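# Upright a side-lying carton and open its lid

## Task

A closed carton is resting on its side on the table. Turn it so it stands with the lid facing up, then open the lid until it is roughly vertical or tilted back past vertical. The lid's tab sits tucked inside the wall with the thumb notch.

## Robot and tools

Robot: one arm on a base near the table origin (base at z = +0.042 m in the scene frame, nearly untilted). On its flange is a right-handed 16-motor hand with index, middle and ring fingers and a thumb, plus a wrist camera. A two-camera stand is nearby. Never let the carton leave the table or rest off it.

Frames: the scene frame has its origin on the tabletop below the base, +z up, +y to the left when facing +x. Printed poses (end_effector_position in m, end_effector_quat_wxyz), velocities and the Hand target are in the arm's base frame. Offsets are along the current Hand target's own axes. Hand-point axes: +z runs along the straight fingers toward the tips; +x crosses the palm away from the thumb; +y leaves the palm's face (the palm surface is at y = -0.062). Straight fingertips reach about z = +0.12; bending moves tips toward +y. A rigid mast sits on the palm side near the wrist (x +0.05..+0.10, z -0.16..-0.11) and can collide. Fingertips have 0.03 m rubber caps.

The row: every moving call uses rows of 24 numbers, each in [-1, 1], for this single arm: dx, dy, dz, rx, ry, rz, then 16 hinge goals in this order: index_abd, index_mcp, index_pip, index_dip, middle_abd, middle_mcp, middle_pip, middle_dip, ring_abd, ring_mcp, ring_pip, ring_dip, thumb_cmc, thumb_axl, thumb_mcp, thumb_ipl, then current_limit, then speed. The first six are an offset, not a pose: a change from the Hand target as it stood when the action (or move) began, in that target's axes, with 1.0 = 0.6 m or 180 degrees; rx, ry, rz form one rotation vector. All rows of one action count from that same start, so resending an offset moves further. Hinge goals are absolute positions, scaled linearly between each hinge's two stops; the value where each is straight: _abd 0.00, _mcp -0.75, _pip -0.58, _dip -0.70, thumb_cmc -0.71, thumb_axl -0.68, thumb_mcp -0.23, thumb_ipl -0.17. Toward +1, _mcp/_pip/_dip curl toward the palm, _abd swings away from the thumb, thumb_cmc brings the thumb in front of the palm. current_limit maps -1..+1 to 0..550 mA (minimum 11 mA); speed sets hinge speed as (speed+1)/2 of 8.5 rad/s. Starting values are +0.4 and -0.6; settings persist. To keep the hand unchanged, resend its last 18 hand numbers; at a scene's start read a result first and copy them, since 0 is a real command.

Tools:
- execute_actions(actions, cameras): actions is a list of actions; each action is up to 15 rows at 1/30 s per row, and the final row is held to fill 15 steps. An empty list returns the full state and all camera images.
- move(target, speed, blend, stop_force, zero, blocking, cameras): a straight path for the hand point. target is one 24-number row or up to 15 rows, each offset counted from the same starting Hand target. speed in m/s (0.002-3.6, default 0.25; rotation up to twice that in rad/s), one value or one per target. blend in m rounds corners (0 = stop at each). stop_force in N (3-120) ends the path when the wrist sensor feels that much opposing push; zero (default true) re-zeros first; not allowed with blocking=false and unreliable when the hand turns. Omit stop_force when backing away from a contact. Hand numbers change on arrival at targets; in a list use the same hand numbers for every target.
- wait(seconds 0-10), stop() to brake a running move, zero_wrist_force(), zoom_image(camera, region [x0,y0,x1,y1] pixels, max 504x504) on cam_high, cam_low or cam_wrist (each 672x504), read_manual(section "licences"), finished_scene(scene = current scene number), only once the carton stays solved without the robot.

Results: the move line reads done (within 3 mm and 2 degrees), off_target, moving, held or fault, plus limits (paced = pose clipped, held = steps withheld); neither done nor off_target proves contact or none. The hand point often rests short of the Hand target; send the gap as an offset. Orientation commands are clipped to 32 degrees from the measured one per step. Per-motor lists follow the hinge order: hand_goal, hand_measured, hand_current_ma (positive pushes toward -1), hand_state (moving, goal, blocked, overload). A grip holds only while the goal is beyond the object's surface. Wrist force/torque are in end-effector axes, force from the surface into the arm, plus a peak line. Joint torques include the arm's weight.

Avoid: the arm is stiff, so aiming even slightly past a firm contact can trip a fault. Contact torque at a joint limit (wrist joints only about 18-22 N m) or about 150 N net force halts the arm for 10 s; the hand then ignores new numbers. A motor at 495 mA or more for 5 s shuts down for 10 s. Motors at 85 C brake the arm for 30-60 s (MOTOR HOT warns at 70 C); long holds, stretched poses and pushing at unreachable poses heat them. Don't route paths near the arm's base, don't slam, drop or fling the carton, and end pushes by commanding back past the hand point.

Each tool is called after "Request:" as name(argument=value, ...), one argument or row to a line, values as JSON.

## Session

Request:
execute_actions(
  actions=[],
)

Request:
zoom_image(
  camera="cam_low",
  region=[300, 180, 560, 360],
)

Scene clock: 0.00 s.
end_effector_position=(+0.5657, -0.2206, +0.2338) hand_goal=(+0.000, -0.754, -0.576, -0.696, +0.000, -0.754, -0.576, -0.696, +0.000, -0.754, -0.576, -0.696, -0.714, -0.678, -0.226, -0.168) hand_measured=(+0.000, -0.754, -0.576, -0.696, +0.000, -0.754, -0.576, -0.696, +0.000, -0.754, -0.576, -0.696, -0.714, -0.678, -0.226, -0.168) hand_current_ma=(+0, +0, +0, +0, +0, +0, +0, +0, +0, +0, +0, +0, +0, +0, +0, +0) hand_state=(goal, goal, goal, goal, goal, goal, goal, goal, goal, goal, goal, goal, goal, goal, goal, goal) hand_current_limit=0.40 hand_speed=-0.60 end_effector_quat_wxyz=(+0.026, +0.423, +0.885, +0.192)
Joint positions: [-0.881 -1.405 1.802 -1.846 -1.199 -1.583]
Joint velocities: within noise
Joint torques (N m): no reading
Motor temperatures (°C): [35 40 29 47 34 34]
Wrist force (N): no reading
Wrist torque (N m): no reading
Wrist force, peak (N): no reading
Hand target: +0.5657, -0.2206, +0.2338; +0.026, +0.423, +0.885, +0.192

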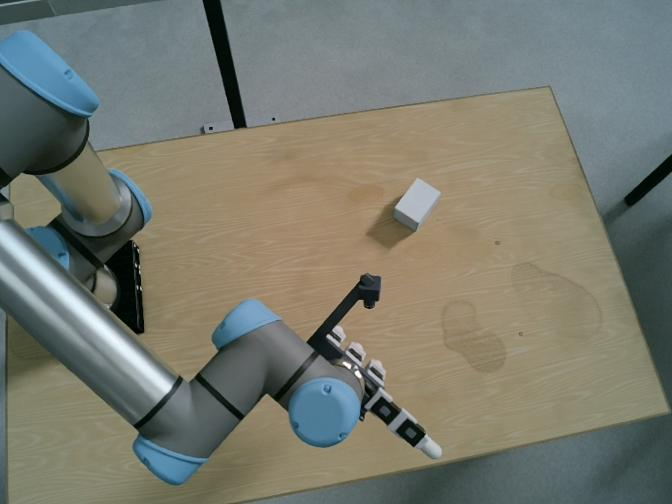

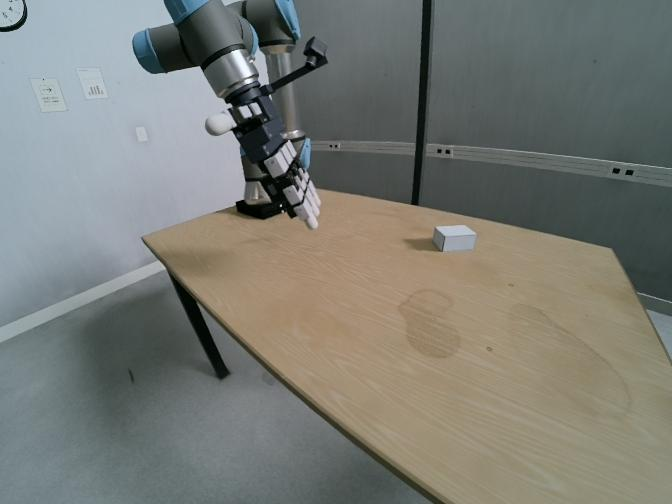

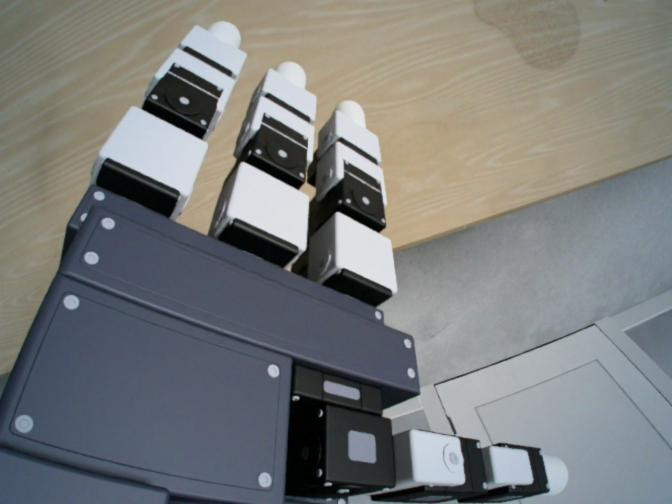

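Scaled by 1.938 from the camera's 672x504 image, which has a finer 960x720 frame.

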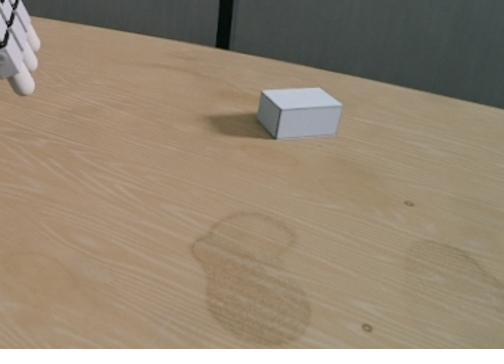

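Request:
zoom_image(
  camera="cam_high",
  region=[375, 165, 455, 245],
)

Request:
zoom_image(
  camera="cam_low",
  region=[420, 215, 490, 260],
)

Scaled by 6.300 from the camera's 672x504 image, which has a finer 960x720 frame.

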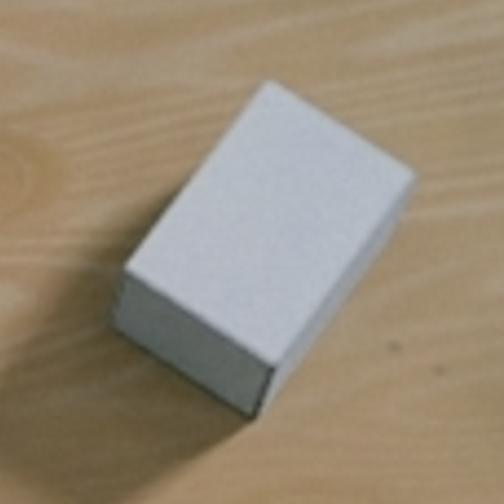

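Scaled by 7.200 from the camera's 672x504 image, which has a finer 960x720 frame.

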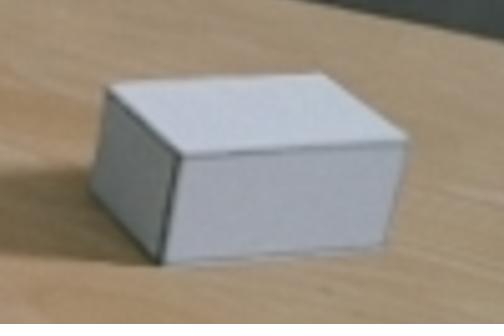

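Request:
zoom_image(
  camera="cam_high",
  region=[408, 172, 448, 202],
)

Request:
zoom_image(
  camera="cam_high",
  region=[388, 200, 428, 234],
)

Request:
zoom_image(
  camera="cam_low",
  region=[430, 222, 480, 255],
)

Scaled by 12.600 from the camera's 672x504 image, which has a finer 960x720 frame.

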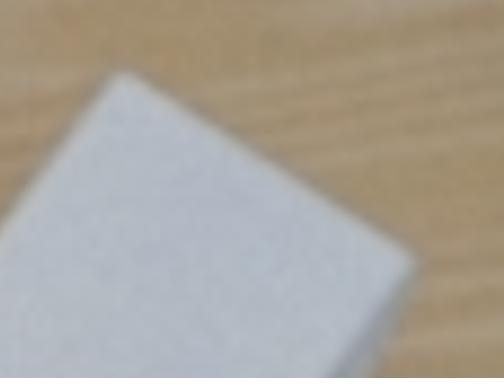

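Scaled by 12.600 from the camera's 672x504 image, which has a finer 960x720 frame.

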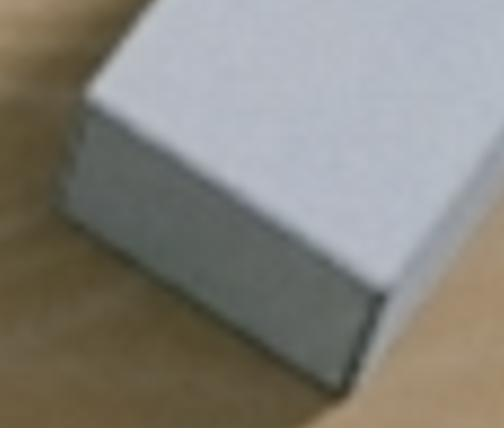

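Scaled by 10.080 from the camera's 672x504 image, which has a finer 960x720 frame.

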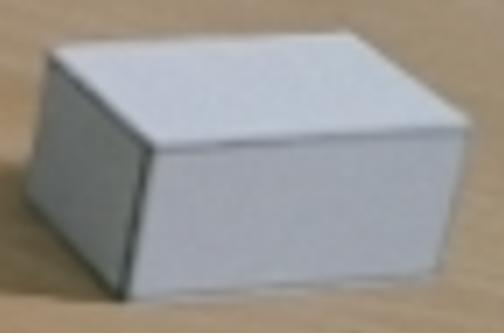

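Request:
execute_actions(
  actions=[],
  cameras=["all"],
)

Scene clock: 20.23 s.
end_effector_position=(+0.5657, -0.2206, +0.2338) hand_goal=(+0.000, -0.754, -0.576, -0.696, +0.000, -0.754, -0.576, -0.696, +0.000, -0.754, -0.576, -0.696, -0.714, -0.678, -0.226, -0.168) hand_measured=(+0.000, -0.754, -0.576, -0.696, +0.000, -0.754, -0.576, -0.696, +0.000, -0.754, -0.576, -0.696, -0.714, -0.678, -0.224, -0.168) hand_current_ma=(+0, +0, +0, +0, +0, +0, +0, +0, +0, +0, +0, +0, +0, +1, +2, +0) hand_state=(goal, goal, goal, goal, goal, goal, goal, goal, goal, goal, goal, goal, goal, goal, goal, goal) hand_current_limit=0.40 hand_speed=-0.60 end_effector_quat_wxyz=(+0.026, +0.423, +0.885, +0.192)
Joint positions: [-0.881 -1.405 1.802 -1.846 -1.199 -1.583]
Joint velocities: within noise
Joint torques (N m): [1.1 -28.05 -22.96 -2.21 0.68 0.15]
Motor temperatures (°C): [34 40 29 47 34 34]
Wrist force (N): [0.1 -0.2 -0.2]
Wrist torque (N m): [-0.01 -0.01 0.00]
Wrist force, peak (N): [0.1 -0.2 -0.5]
Hand target: +0.5657, -0.2206, +0.2338; +0.026, +0.423, +0.885, +0.192

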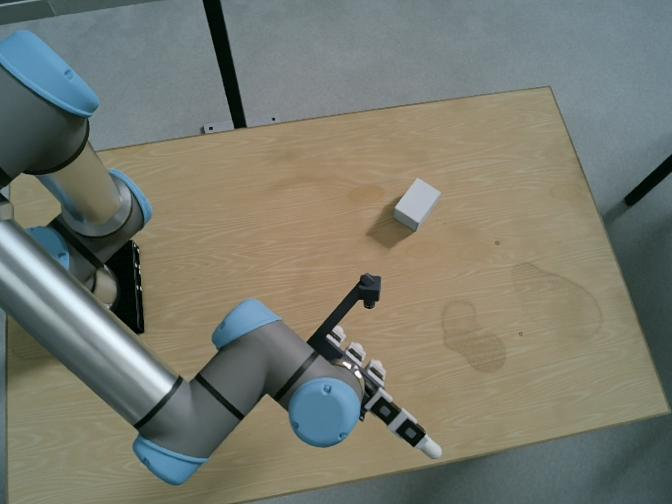

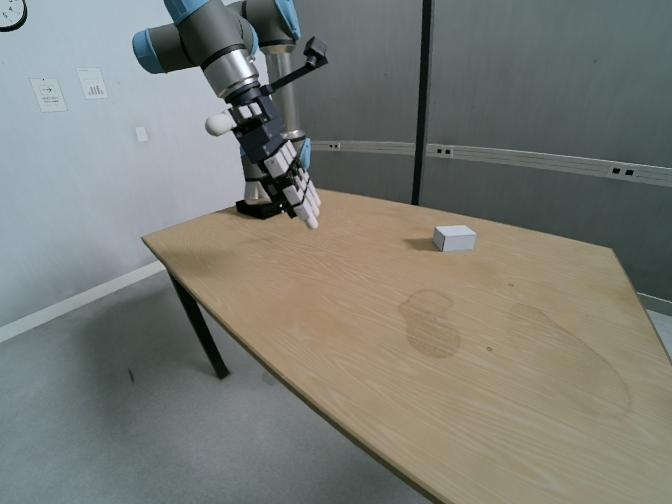

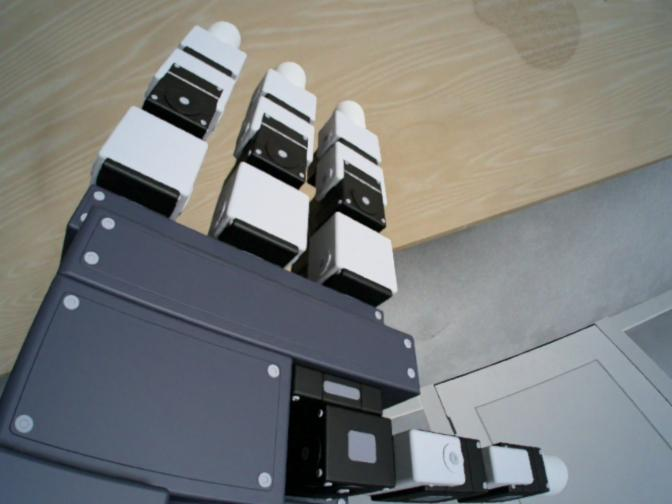

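Request:
zoom_image(
  camera="cam_low",
  region=[424, 210, 488, 258],
)

Request:
zoom_image(
  camera="cam_high",
  region=[380, 168, 456, 244],
)

Scaled by 7.875 from the camera's 672x504 image, which has a finer 960x720 frame.

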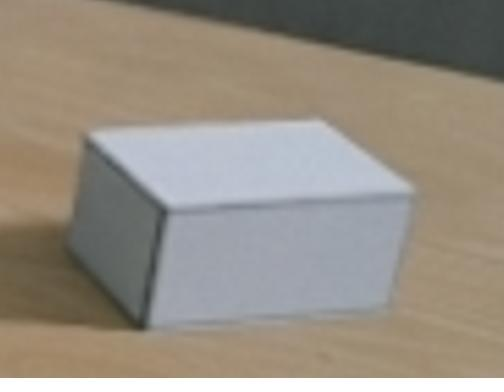

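Scaled by 6.632 from the camera's 672x504 image, which has a finer 960x720 frame.

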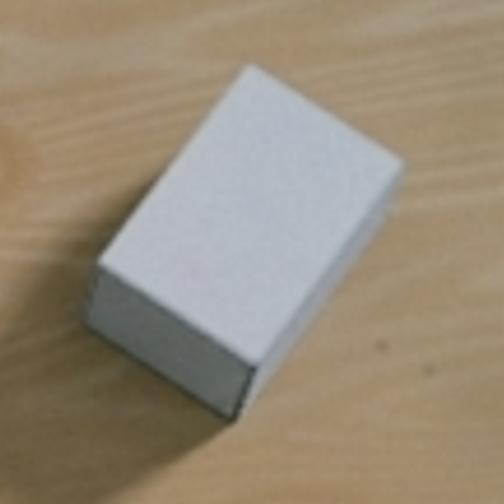

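Request:
move(
  target=[
    [0.1033,0.5157,-0.0718,-0.2744,0.2705,0.2266, 0,-0.137,-0.1387,-0.2609, 0,-0.754,-0.576,-0.696, 0,-0.754,-0.576,-0.696, 0.5,-0.678,-0.7865,0.6649, 0.4,-0.3],
    [0.039,0.6672,0.0513,-0.4126,0.4482,0.5143, 0,-0.137,-0.1387,-0.2609, 0,-0.754,-0.576,-0.696, 0,-0.754,-0.576,-0.696, 0.5,-0.678,-0.7865,0.6649, 0.4,-0.3],
    [0.0234,0.4700,0.2600,0.5394,-0.4329,-0.6777, 0,-0.137,-0.1387,-0.2609, 0,-0.754,-0.576,-0.696, 0,-0.754,-0.576,-0.696, 0.5,-0.678,-0.7865,0.6649, 0.4,-0.3],
    [0.1388,0.4277,0.4437,0.5730,-0.2868,-0.5436, 0,-0.137,-0.1387,-0.2609, 0,-0.754,-0.576,-0.696, 0,-0.754,-0.576,-0.696, 0.5,-0.678,-0.7865,0.6649, 0.4,-0.3],
  ],
  speed=0.8,
  blend=[0.06,0.06,0.06,0],
  cameras=["cam_high","cam_low"],
)

Scene clock: 57.53 s.
end_effector_position=(+0.7574, +0.0732, +0.0903) hand_goal=(+0.000, -0.138, -0.138, -0.260, +0.000, -0.754, -0.576, -0.696, +0.000, -0.754, -0.576, -0.696, +0.500, -0.678, -0.786, +0.664) hand_measured=(-0.002, -0.134, -0.140, -0.262, -0.002, -0.748, -0.576, -0.696, -0.002, -0.746, -0.576, -0.696, +0.494, -0.678, -0.784, +0.662) hand_current_ma=(-1, +6, -1, -2, -1, +10, +0, +0, -1, +12, +0, +0, -8, +1, +2, -1) hand_state=(goal, goal, goal, goal, goal, goal, goal, goal, goal, goal, goal, goal, goal, goal, goal, goal) hand_current_limit=0.40 hand_speed=-0.30 end_effector_quat_wxyz=(-0.140, +0.369, -0.603, +0.693)
Joint positions: [0.181 -0.796 1.297 -0.501 2.574 -0.35]
Joint torques (N m): [10.28 -38.5 -27.67 0.85 1.29 2.09]
Wrist force (N): [0.5 1.0 -1.0]
Wrist torque (N m): [0.28 -0.12 0.07]
Wrist force, peak (N): [0.0 2.0 -1.9]
Hand target: +0.7574, +0.0732, +0.0903; -0.140, +0.369, -0.603, +0.693
Off the commanded pose: 0.000 m, 0 deg.
move: done
Images, in order (width x height): cam_high 672x504, cam_low 672x504.

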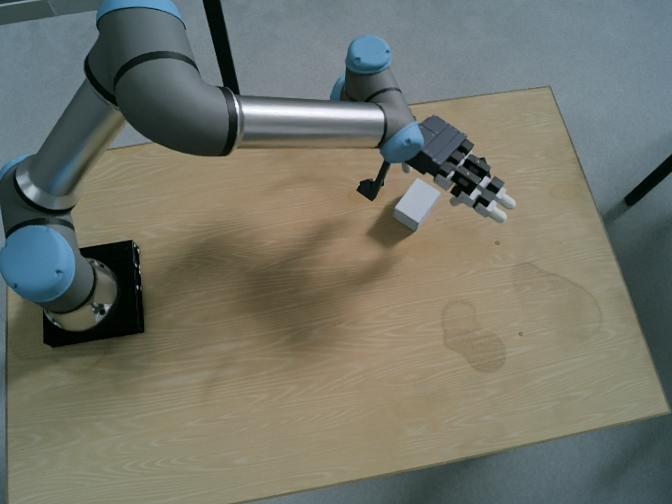

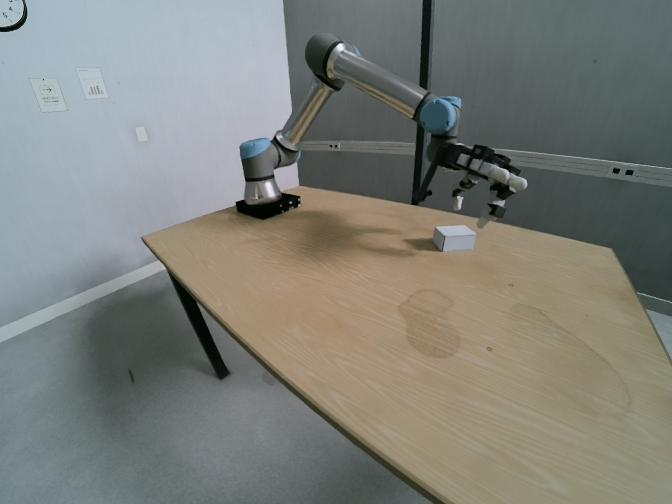

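Request:
zoom_image(
  camera="cam_high",
  region=[370, 140, 530, 260],
)

Request:
zoom_image(
  camera="cam_low",
  region=[410, 160, 538, 256],
)

Scaled by 3.150 from the camera's 672x504 image, which has a finer 960x720 frame.

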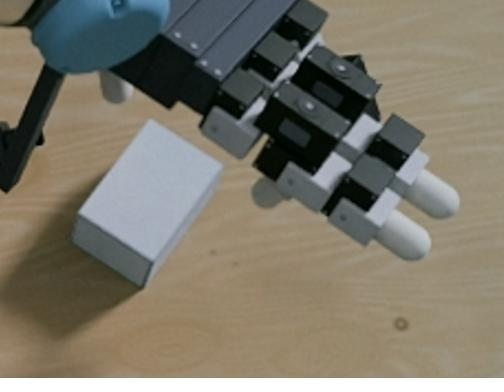

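Scaled by 3.938 from the camera's 672x504 image, which has a finer 960x720 frame.

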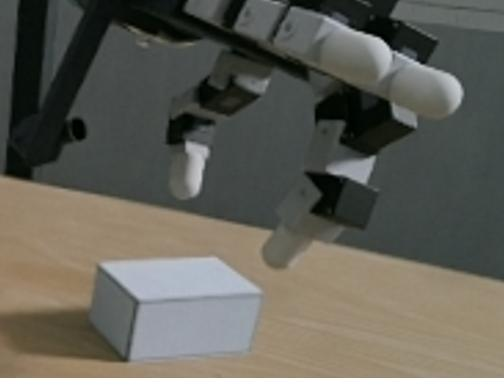

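Request:
move(
  target=[-0.03295,0.0905,0,0,0,0, 0,-0.137,-0.1387,-0.2609, 0,-0.754,-0.576,-0.696, 0,-0.754,-0.576,-0.696, 0.5,-0.678,-0.7865,0.6649, 0.1,-0.85],
  speed=0.12,
  stop_force=6,
  cameras=["cam_high","cam_low"],
)

Request:
zoom_image(
  camera="cam_high",
  region=[370, 140, 530, 260],
)

Request:
zoom_image(
  camera="cam_low",
  region=[410, 180, 538, 276],
)

Scene clock: 59.87 s.
end_effector_position=(+0.7574, +0.0732, +0.0325) hand_goal=(+0.000, -0.138, -0.138, -0.260, +0.000, -0.754, -0.576, -0.696, +0.000, -0.754, -0.576, -0.696, +0.500, -0.678, -0.786, +0.664) hand_measured=(-0.002, -0.134, -0.140, -0.262, -0.002, -0.748, -0.576, -0.696, -0.002, -0.746, -0.576, -0.696, +0.494, -0.678, -0.784, +0.662) hand_current_ma=(-1, +6, -1, -2, -1, +10, +0, +0, -1, +12, +0, +0, -7, +1, +2, -1) hand_state=(goal, goal, goal, goal, goal, goal, goal, goal, goal, goal, goal, goal, goal, goal, goal, goal) hand_current_limit=0.10 hand_speed=-0.85 end_effector_quat_wxyz=(-0.140, +0.369, -0.603, +0.693)
Joint positions: [0.181 -0.722 1.328 -0.606 2.574 -0.35]
Joint torques (N m): [-0.33 -39.99 -11.12 -2.97 -0.52 -1.47]
Wrist force (N): [0.6 1.0 -0.9]
Wrist torque (N m): [0.25 -0.13 0.07]
Wrist force, peak (N): [0.6 1.9 -1.0]
Hand target: +0.7574, +0.0732, +0.0325; -0.140, +0.369, -0.603, +0.693
Off the commanded pose: 0.000 m, 0 deg.
move: done
Images, in order (width x height): cam_high 672x504, cam_low 672x504.

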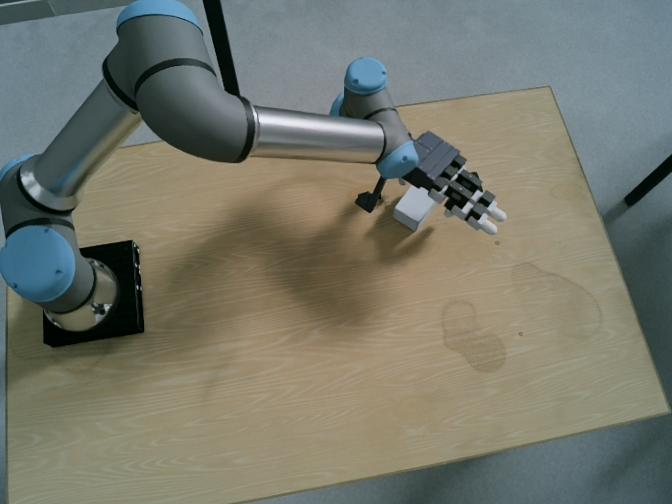

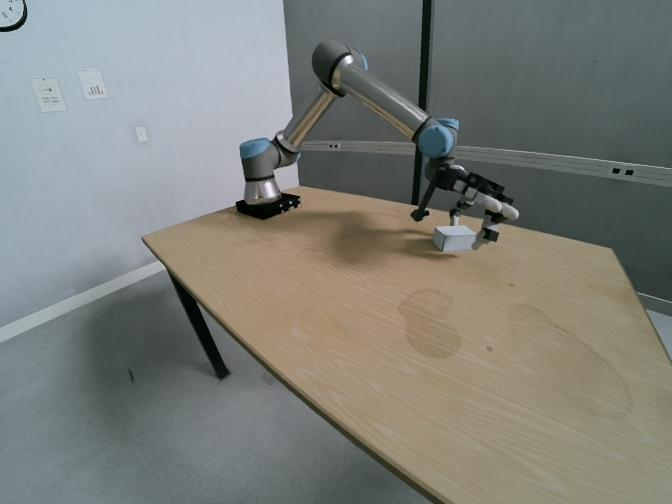

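Scaled by 3.150 from the camera's 672x504 image, which has a finer 960x720 frame.

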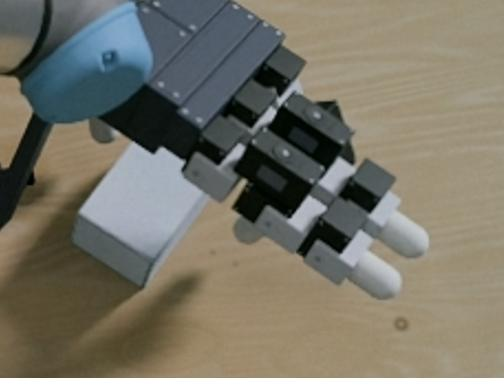

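Scaled by 3.938 from the camera's 672x504 image, which has a finer 960x720 frame.

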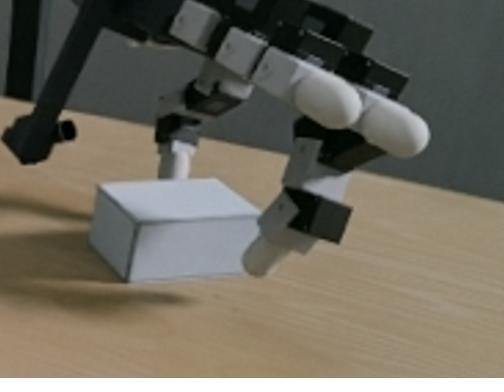

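Request:
execute_actions(
  actions=[
    [[0,0,0,0,0,0, 0,0.123,-0.1387,-0.2609, 0,-0.754,-0.576,-0.696, 0,-0.754,-0.576,-0.696, 0.5,-0.678,-0.551,0.6649, 0.1,-0.85]],
  ],
  cameras=["cam_low"],
)

Request:
zoom_image(
  camera="cam_low",
  region=[410, 180, 538, 276],
)

Scene clock: 63.53 s.
end_effector_position=(+0.7574, +0.0732, +0.0325) hand_goal=(+0.000, +0.122, -0.138, -0.260, +0.000, -0.754, -0.576, -0.696, +0.000, -0.754, -0.576, -0.696, +0.500, -0.678, -0.552, +0.664) hand_measured=(+0.004, +0.038, -0.164, -0.266, -0.002, -0.748, -0.576, -0.696, -0.002, -0.746, -0.576, -0.696, +0.494, -0.678, -0.626, +0.654) hand_current_ma=(+3, -280, -55, -8, -1, +10, +0, +0, -1, +12, +0, +0, -7, +1, -302, -24) hand_state=(goal, blocked, blocked, goal, goal, goal, goal, goal, goal, goal, goal, goal, goal, goal, blocked, goal) hand_current_limit=0.10 hand_speed=-0.85 end_effector_quat_wxyz=(-0.140, +0.369, -0.603, +0.693)
Joint positions: [0.181 -0.722 1.328 -0.606 2.574 -0.35]
Joint torques (N m): [-6.77 -40.07 -11.14 -2.29 -0.59 -1.47]
Wrist force (N): [1.4 -2.0 -1.9]
Wrist torque (N m): [0.08 -0.19 0.13]
Wrist force, peak (N): [1.3 -2.1 -2.1]
Hand target: +0.7574, +0.0732, +0.0325; -0.140, +0.369, -0.603, +0.693
Off the commanded pose: 0.000 m, 0 deg.
Images, in order (width x height): cam_low 672x504.

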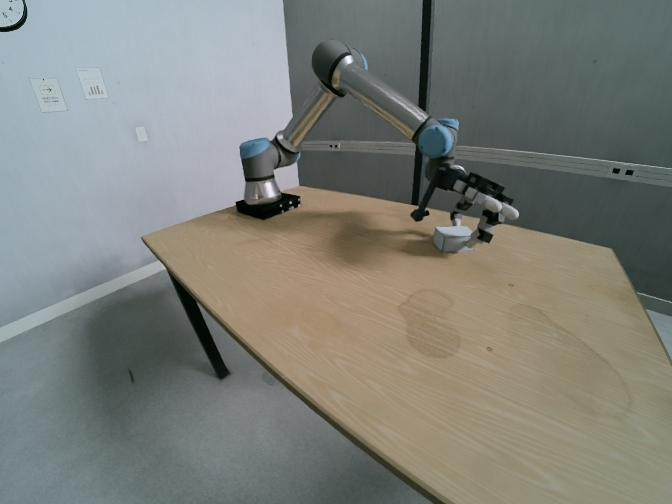

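Scaled by 3.938 from the camera's 672x504 image, which has a finer 960x720 frame.

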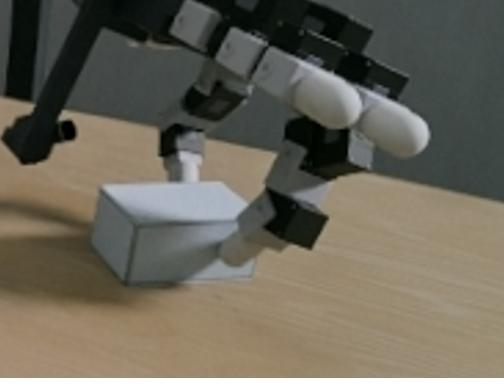

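Request:
move(
  target=[
    [0.0653,-0.0333,0.0008,0,0,0.0667, 0,0.123,-0.1387,-0.2609, 0,-0.754,-0.576,-0.696, 0,-0.754,-0.576,-0.696, 0.5,-0.678,-0.551,0.6649, 0.1,-0.85],
    [0.1417,-0.0332,0.002,0,0,0.1278, 0,0.123,-0.1387,-0.2609, 0,-0.754,-0.576,-0.696, 0,-0.754,-0.576,-0.696, 0.5,-0.678,-0.551,0.6649, 0.1,-0.85],
    [0.1788,-0.0187,0.0027,0,0,0.1611, 0,0.123,-0.1387,-0.2609, 0,-0.754,-0.576,-0.696, 0,-0.754,-0.576,-0.696, 0.5,-0.678,-0.551,0.6649, 0.1,-0.85],
    [0.2125,0.005,0.0035,0,0,0.1944, 0,0.123,-0.1387,-0.2609, 0,-0.754,-0.576,-0.696, 0,-0.754,-0.576,-0.696, 0.5,-0.678,-0.551,0.6649, 0.1,-0.85],
  ],
  speed=0.12,
  blend=[0.01,0.01,0.01,0],
  cameras=["cam_high","cam_low"],
)

Request:
zoom_image(
  camera="cam_low",
  region=[400, 170, 528, 266],
)

Request:
zoom_image(
  camera="cam_high",
  region=[350, 150, 510, 270],
)

Scene clock: 67.30 s.
end_effector_position=(+0.6703, -0.0106, +0.0734) hand_goal=(+0.000, +0.122, -0.138, -0.260, +0.000, -0.754, -0.576, -0.696, +0.000, -0.754, -0.576, -0.696, +0.500, -0.678, -0.552, +0.664) hand_measured=(+0.002, +0.038, -0.176, -0.276, -0.002, -0.748, -0.576, -0.696, -0.002, -0.746, -0.576, -0.696, +0.500, -0.678, -0.612, +0.650) hand_current_ma=(+1, -280, -91, -28, -1, +10, +0, +0, -1, +12, +0, +0, +0, +1, -233, -32) hand_state=(goal, blocked, blocked, goal, goal, goal, goal, goal, goal, goal, goal, goal, goal, goal, blocked, goal) hand_current_limit=0.10 hand_speed=-0.85 end_effector_quat_wxyz=(+0.342, -0.171, +0.686, -0.619)
Joint positions: [-0.011 -1.056 1.863 -0.807 2.382 0.261]
Joint torques (N m): [-8.75 -47.37 -9.12 -3.4 -1.59 2.4]
Wrist force (N): [1.4 1.8 -1.2]
Wrist torque (N m): [0.39 -0.19 0.14]
Wrist force, peak (N): [1.3 -2.2 -2.2]
Hand target: +0.6703, -0.0106, +0.0733; +0.342, -0.171, +0.686, -0.619
Off the commanded pose: 0.000 m, 0 deg.
move: done
Images, in order (width x height): cam_high 672x504, cam_low 672x504.

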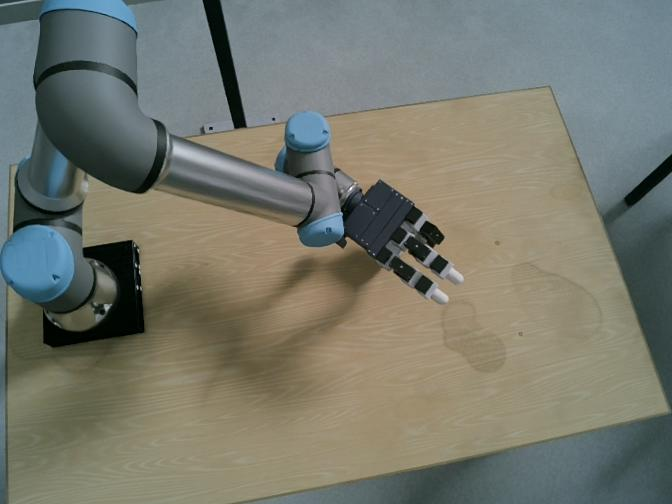

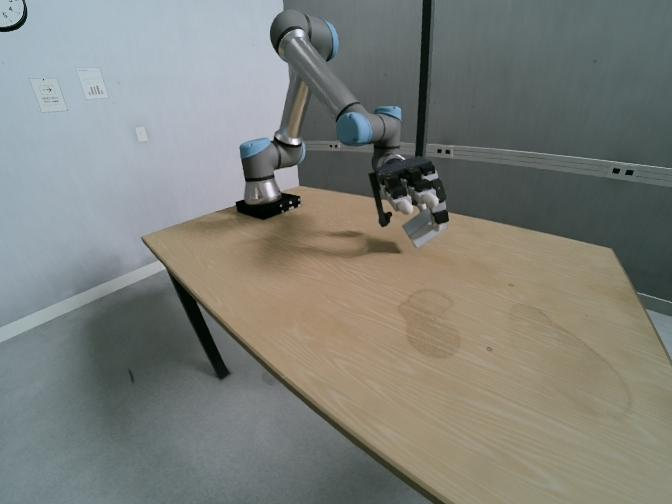

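Scaled by 3.938 from the camera's 672x504 image, which has a finer 960x720 frame.

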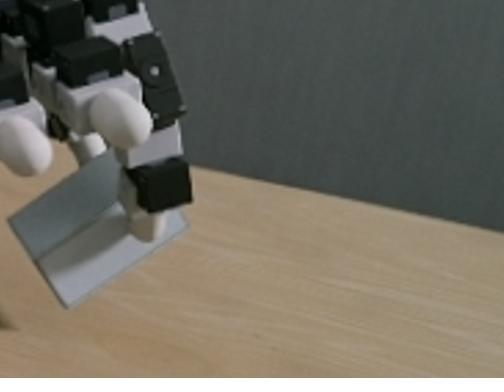

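Scaled by 3.150 from the camera's 672x504 image, which has a finer 960x720 frame.

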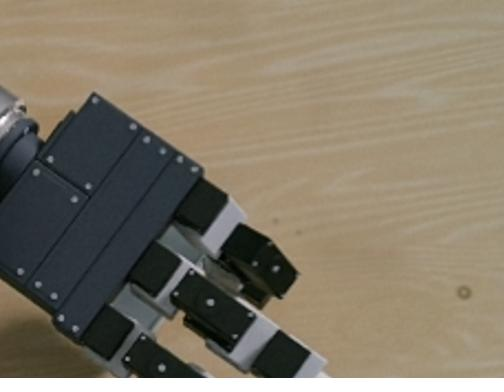

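Request:
move(
  target=[
    [-0.1384,0.0637,-0.0018,0,0,-0.1389, 0,0.123,-0.1387,-0.2609, 0,-0.754,-0.576,-0.696, 0,-0.754,-0.576,-0.696, 0.5,-0.678,-0.551,0.6649, 0.1,-0.85],
    [-0.1769,0.1172,-0.0035,0,0,-0.1944, 0,0.123,-0.1387,-0.2609, 0,-0.754,-0.576,-0.696, 0,-0.754,-0.576,-0.696, 0.5,-0.678,-0.551,0.6649, 0.1,-0.85],
  ],
  speed=0.15,
  blend=[0.02,0],
  cameras=["cam_low"],
)

Request:
zoom_image(
  camera="cam_low",
  region=[410, 180, 538, 276],
)

Scene clock: 77.43 s.
end_effector_position=(+0.7573, +0.0731, +0.0328) hand_goal=(+0.000, +0.122, -0.138, -0.260, +0.000, -0.754, -0.576, -0.696, +0.000, -0.754, -0.576, -0.696, +0.500, -0.678, -0.552, +0.664) hand_measured=(+0.008, +0.038, -0.176, -0.276, -0.002, -0.748, -0.576, -0.696, -0.002, -0.746, -0.576, -0.696, +0.500, -0.678, -0.612, +0.650) hand_current_ma=(+8, -280, -91, -28, -1, +10, +0, +0, -1, +12, +0, +0, +0, +1, -232, -35) hand_state=(goal, blocked, blocked, goal, goal, goal, goal, goal, goal, goal, goal, goal, goal, goal, blocked, goal) hand_current_limit=0.10 hand_speed=-0.85 end_effector_quat_wxyz=(-0.140, +0.369, -0.603, +0.693)
Joint positions: [0.181 -0.722 1.328 -0.606 2.574 -0.349]
Joint torques (N m): [10.52 -37.66 -25.62 1.16 1.29 -1.87]
Wrist force (N): [1.8 -1.3 -1.4]
Wrist torque (N m): [0.16 -0.20 0.21]
Wrist force, peak (N): [2.4 1.3 -1.1]
Hand target: +0.7573, +0.0731, +0.0328; -0.140, +0.369, -0.603, +0.693
Off the commanded pose: 0.000 m, 0 deg.
move: done
Images, in order (width x height): cam_low 672x504.

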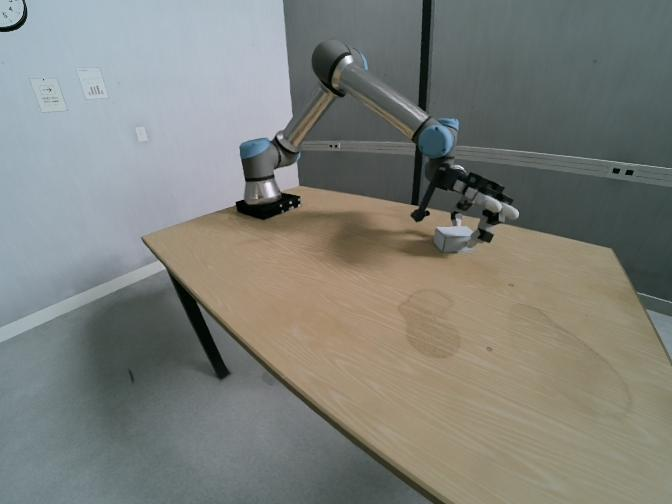

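Scaled by 3.938 from the camera's 672x504 image, which has a finer 960x720 frame.

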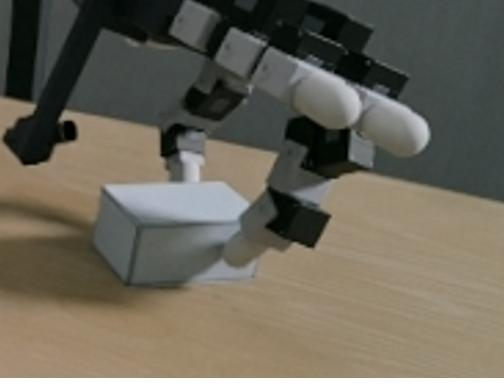

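Request:
move(
  target=[
    [0,0,0,0,0,0, 0,-0.137,-0.1387,-0.2609, 0,-0.754,-0.576,-0.696, 0,-0.754,-0.576,-0.696, 0.5,-0.678,-0.7865,0.6649, 0.1,-0.6],
    [-0.0535,-0.0094,0,0,0,-0.25, 0,-0.137,-0.1387,-0.2609, 0,-0.754,-0.576,-0.696, 0,-0.754,-0.576,-0.696, 0.5,-0.678,-0.7865,0.6649, 0.1,-0.6],
  ],
  speed=0.4,
  cameras=["cam_low","cam_high"],
)

Request:
zoom_image(
  camera="cam_low",
  region=[410, 180, 538, 276],
)

Request:
zoom_image(
  camera="cam_high",
  region=[370, 140, 530, 260],
)

Scene clock: 80.20 s.
end_effector_position=(+0.7808, +0.0949, +0.0271) hand_goal=(+0.000, -0.138, -0.138, -0.260, +0.000, -0.754, -0.576, -0.696, +0.000, -0.754, -0.576, -0.696, +0.500, -0.678, -0.786, +0.664) hand_measured=(+0.000, -0.130, -0.140, -0.262, -0.002, -0.748, -0.576, -0.696, -0.002, -0.746, -0.576, -0.696, +0.496, -0.678, -0.782, +0.662) hand_current_ma=(+0, +11, -2, -2, -1, +10, +0, +0, -1, +12, +0, +0, -4, +1, +6, -4) hand_state=(goal, goal, goal, goal, goal, goal, goal, goal, goal, goal, goal, goal, goal, goal, goal, goal) hand_current_limit=0.10 hand_speed=-0.60 end_effector_quat_wxyz=(+0.136, +0.572, -0.416, +0.694)
Joint positions: [0.249 -0.476 0.935 -0.459 2.642 -1.135]
Joint torques (N m): [10.82 -47.77 -28.23 -2.53 1.34 -1.56]
Wrist force (N): [-0.2 0.2 -1.0]
Wrist torque (N m): [0.13 -0.04 0.12]
Wrist force, peak (N): [1.8 -1.2 -1.6]
Hand target: +0.7808, +0.0949, +0.0271; +0.136, +0.572, -0.416, +0.694
Off the commanded pose: 0.000 m, 0 deg.
move: done
Images, in order (width x height): cam_high 672x504, cam_low 672x504.

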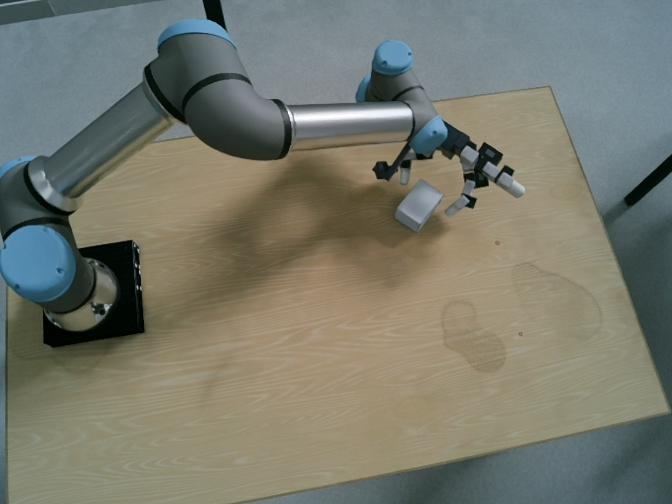

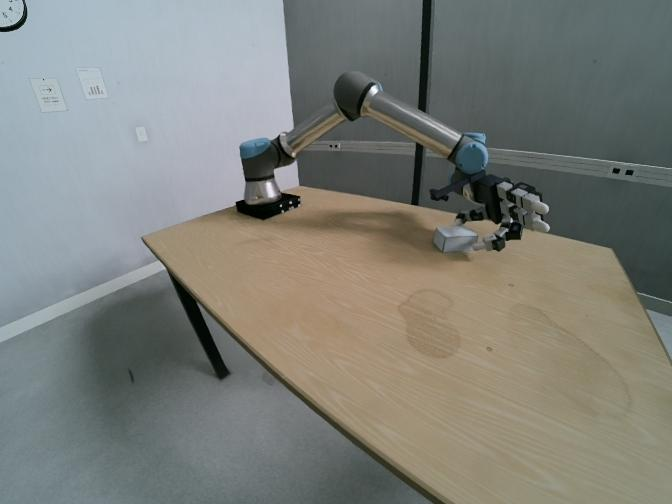

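Scaled by 3.938 from the camera's 672x504 image, which has a finer 960x720 frame.

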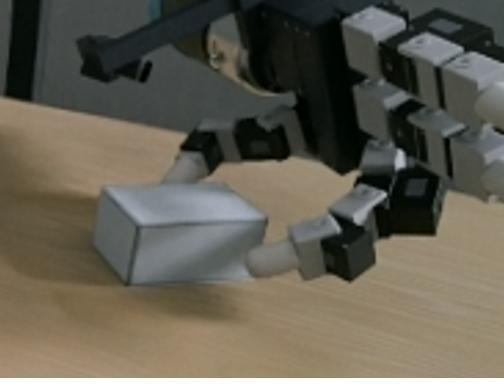

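Scaled by 3.150 from the camera's 672x504 image, which has a finer 960x720 frame.

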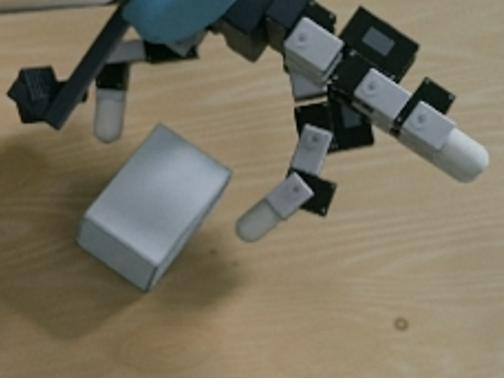

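Request:
execute_actions(
  actions=[
    [[0,0,0,0,0,0, 0,0.123,-0.1387,-0.2609, 0,-0.754,-0.576,-0.696, 0,-0.754,-0.576,-0.696, 0.5,-0.678,-0.551,0.6649, 0.1,-0.85]],
  ],
)

Request:
move(
  target=[
    [0.0817,0.0242,0.0005,0,0,0.1389, 0,0.123,-0.1387,-0.2609, 0,-0.754,-0.576,-0.696, 0,-0.754,-0.576,-0.696, 0.5,-0.678,-0.551,0.6649, 0.1,-0.85],
    [0.1425,0.0808,0.0015,0,0,0.2778, 0,0.123,-0.1387,-0.2609, 0,-0.754,-0.576,-0.696, 0,-0.754,-0.576,-0.696, 0.5,-0.678,-0.551,0.6649, 0.1,-0.85],
    [0.17,0.1414,0.0025,0,0,0.3889, 0,0.123,-0.1387,-0.2609, 0,-0.754,-0.576,-0.696, 0,-0.754,-0.576,-0.696, 0.5,-0.678,-0.551,0.6649, 0.1,-0.85],
    [0.1751,0.1918,0.0032,0,0,0.4722, 0,0.123,-0.1387,-0.2609, 0,-0.754,-0.576,-0.696, 0,-0.754,-0.576,-0.696, 0.5,-0.678,-0.551,0.6649, 0.1,-0.85],
    [0.1745,0.2042,0.0035,0,0,0.4722, 0,0.123,-0.1387,-0.2609, 0,-0.754,-0.576,-0.696, 0,-0.754,-0.576,-0.696, 0.5,-0.678,-0.551,0.6649, 0.1,-0.85],
  ],
  speed=[0.35,0.35,0.35,0.25,0.06],
  blend=[0.015,0.015,0.015,0.003,0],
  cameras=["cam_low","cam_high"],
)

Request:
zoom_image(
  camera="cam_low",
  region=[380, 170, 508, 266],
)

Request:
zoom_image(
  camera="cam_high",
  region=[340, 160, 500, 280],
)

Scene clock: 83.87 s.
end_effector_position=(+0.7808, +0.0949, +0.0271) hand_goal=(+0.000, +0.122, -0.138, -0.260, +0.000, -0.754, -0.576, -0.696, +0.000, -0.754, -0.576, -0.696, +0.500, -0.678, -0.552, +0.664) hand_measured=(+0.006, +0.036, -0.170, -0.272, -0.002, -0.748, -0.576, -0.696, -0.002, -0.746, -0.576, -0.696, +0.496, -0.678, -0.616, +0.652) hand_current_ma=(+6, -288, -71, -18, -1, +10, +0, +0, -1, +12, +0, +0, -5, +1, -257, -29) hand_state=(goal, blocked, blocked, goal, goal, goal, goal, goal, goal, goal, goal, goal, goal, goal, blocked, goal) hand_current_limit=0.10 hand_speed=-0.85 end_effector_quat_wxyz=(+0.136, +0.572, -0.416, +0.694)
Joint positions: [0.249 -0.476 0.935 -0.459 2.642 -1.135]
Joint torques (N m): [10.45 -47.23 -25.44 -2.52 1.03 -1.83]
Wrist force (N): [0.9 -0.8 -1.7]
Wrist torque (N m): [0.08 -0.07 0.10]
Wrist force, peak (N): [0.9 -0.8 -1.7]
Hand target: +0.7808, +0.0949, +0.0271; +0.136, +0.572, -0.416, +0.694
Off the commanded pose: 0.000 m, 0 deg.

Scene clock: 86.80 s.
end_effector_position=(+0.6685, -0.0123, +0.0703) hand_goal=(+0.000, +0.122, -0.138, -0.260, +0.000, -0.754, -0.576, -0.696, +0.000, -0.754, -0.576, -0.696, +0.500, -0.678, -0.552, +0.664) hand_measured=(+0.000, +0.036, -0.176, -0.276, -0.002, -0.748, -0.576, -0.696, -0.002, -0.746, -0.576, -0.696, +0.502, -0.678, -0.610, +0.652) hand_current_ma=(+0, -288, -88, -27, -1, +10, +0, +0, -1, +12, +0, +0, +1, +1, -227, -31) hand_state=(goal, blocked, blocked, goal, goal, goal, goal, goal, goal, goal, goal, goal, goal, goal, blocked, goal) hand_current_limit=0.10 hand_speed=-0.85 end_effector_quat_wxyz=(+0.369, -0.141, +0.693, -0.603)
Joint positions: [-0.024 -1.057 1.891 -0.834 2.369 0.348]
Joint torques (N m): [-8.72 -46.64 -7.84 -3.49 -1.53 2.24]
Wrist force (N): [1.5 1.7 -1.5]
Wrist torque (N m): [0.41 -0.19 0.14]
Wrist force, peak (N): [1.7 2.0 -1.3]
Hand target: +0.6685, -0.0123, +0.0703; +0.369, -0.141, +0.693, -0.603
Off the commanded pose: 0.000 m, 0 deg.
move: done
Images, in order (width x height): cam_high 672x504, cam_low 672x504.

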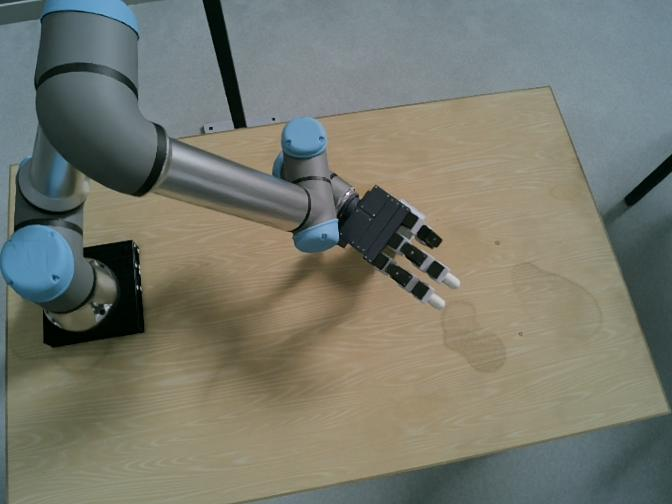

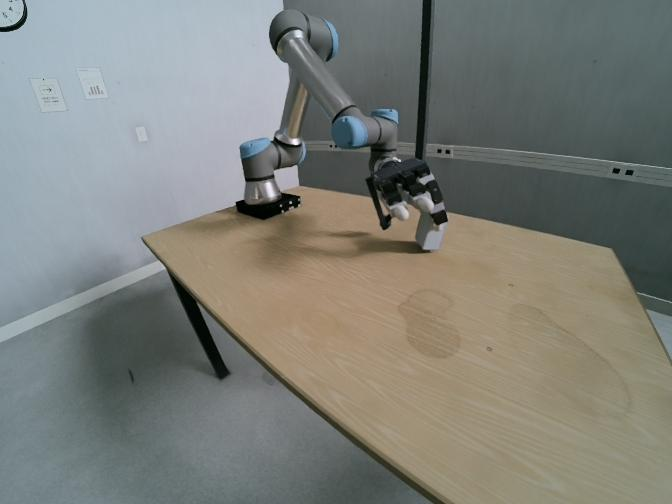

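Scaled by 3.938 from the camera's 672x504 image, which has a finer 960x720 frame.

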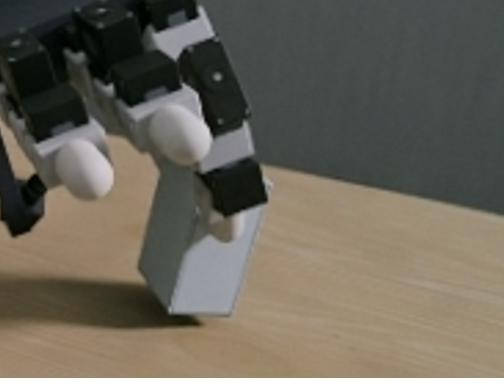

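Scaled by 3.150 from the camera's 672x504 image, which has a finer 960x720 frame.

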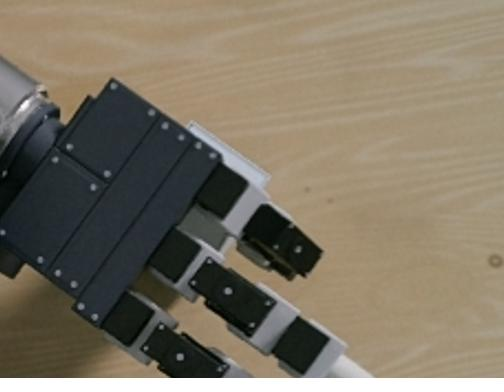

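Request:
move(
  target=[0.0014,0.0039,0,0,0,0, 0,0.123,-0.1387,-0.2609, 0,-0.754,-0.576,-0.696, 0,-0.754,-0.576,-0.696, 0.5,-0.678,-0.551,0.6649, 0.1,-0.85],
  speed=0.03,
  cameras=["cam_low"],
)

Request:
zoom_image(
  camera="cam_low",
  region=[390, 180, 470, 260],
)

Scene clock: 90.77 s.
end_effector_position=(+0.6685, -0.0123, +0.0679) hand_goal=(+0.000, +0.122, -0.138, -0.260, +0.000, -0.754, -0.576, -0.696, +0.000, -0.754, -0.576, -0.696, +0.500, -0.678, -0.552, +0.664) hand_measured=(+0.000, +0.036, -0.176, -0.276, -0.002, -0.748, -0.576, -0.696, -0.002, -0.746, -0.576, -0.696, +0.502, -0.678, -0.610, +0.652) hand_current_ma=(+0, -288, -88, -27, -1, +10, +0, +0, -1, +12, +0, +0, +1, +1, -227, -31) hand_state=(goal, blocked, blocked, goal, goal, goal, goal, goal, goal, goal, goal, goal, goal, goal, blocked, goal) hand_current_limit=0.10 hand_speed=-0.85 end_effector_quat_wxyz=(+0.369, -0.141, +0.693, -0.603)
Joint positions: [-0.025 -1.053 1.893 -0.84 2.368 0.348]
Joint torques (N m): [-6.7 -25.74 -8.5 -3.46 -1.1 2.08]
Wrist force (N): [1.4 1.8 -1.2]
Wrist torque (N m): [0.41 -0.18 0.14]
Wrist force, peak (N): [1.5 2.1 -1.5]
Hand target: +0.6685, -0.0123, +0.0678; +0.369, -0.141, +0.693, -0.603
Off the commanded pose: 0.000 m, 0 deg.
move: done
Images, in order (width x height): cam_low 672x504.

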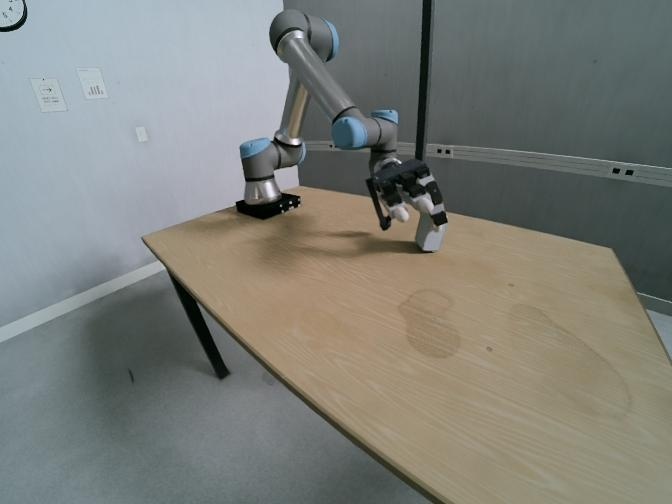

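Scaled by 6.300 from the camera's 672x504 image, which has a finer 960x720 frame.

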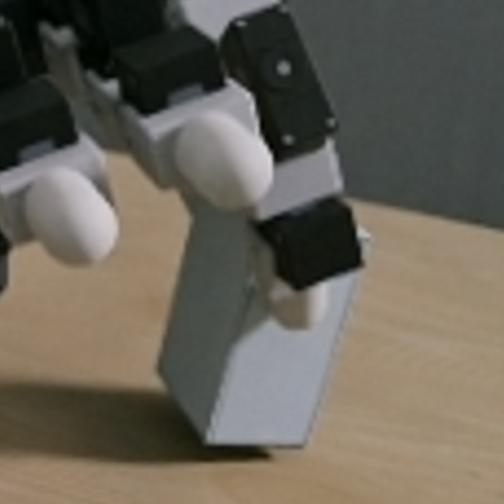

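Request:
move(
  target=[0.0035,0.0095,0,0,0,0, 0,0.123,-0.1387,-0.2609, 0,-0.754,-0.576,-0.696, 0,-0.754,-0.576,-0.696, 0.5,-0.678,-0.551,0.6649, 0.1,-0.85],
  speed=0.03,
  stop_force=3,
  cameras=["cam_low"],
)

Request:
zoom_image(
  camera="cam_low",
  region=[390, 180, 470, 260],
)

Scene clock: 93.27 s.
end_effector_position=(+0.6685, -0.0123, +0.0617) hand_goal=(+0.000, +0.122, -0.138, -0.260, +0.000, -0.754, -0.576, -0.696, +0.000, -0.754, -0.576, -0.696, +0.500, -0.678, -0.552, +0.664) hand_measured=(+0.000, +0.036, -0.176, -0.276, -0.002, -0.748, -0.576, -0.696, -0.002, -0.746, -0.576, -0.696, +0.502, -0.678, -0.610, +0.652) hand_current_ma=(+0, -288, -88, -27, -1, +10, +0, +0, -1, +12, +0, +0, +1, +1, -227, -31) hand_state=(goal, blocked, blocked, goal, goal, goal, goal, goal, goal, goal, goal, goal, goal, goal, blocked, goal) hand_current_limit=0.10 hand_speed=-0.85 end_effector_quat_wxyz=(+0.369, -0.141, +0.693, -0.603)
Joint positions: [-0.025 -1.041 1.896 -0.854 2.368 0.348]
Joint torques (N m): [-8.78 -26 -8.28 -3.49 -1.39 0.95]
Wrist force (N): [1.4 1.8 -1.4]
Wrist torque (N m): [0.43 -0.18 0.14]
Wrist force, peak (N): [1.4 2.1 -1.5]
Hand target: +0.6685, -0.0123, +0.0617; +0.369, -0.141, +0.693, -0.603
Off the commanded pose: 0.000 m, 0 deg.
move: done
Images, in order (width x height): cam_low 672x504.

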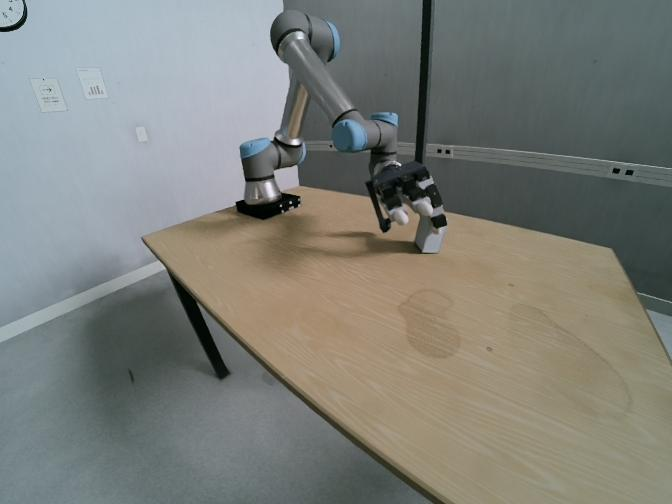

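Scaled by 6.300 from the camera's 672x504 image, which has a finer 960x720 frame.

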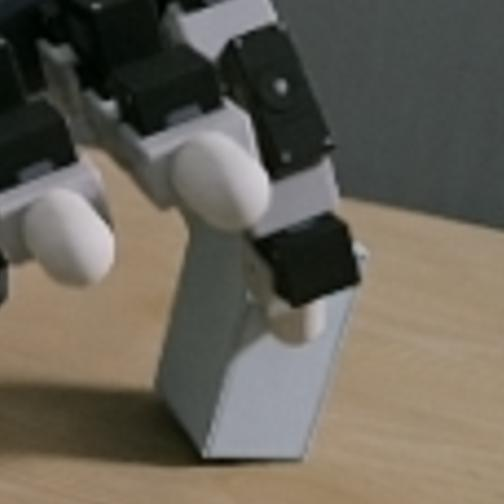

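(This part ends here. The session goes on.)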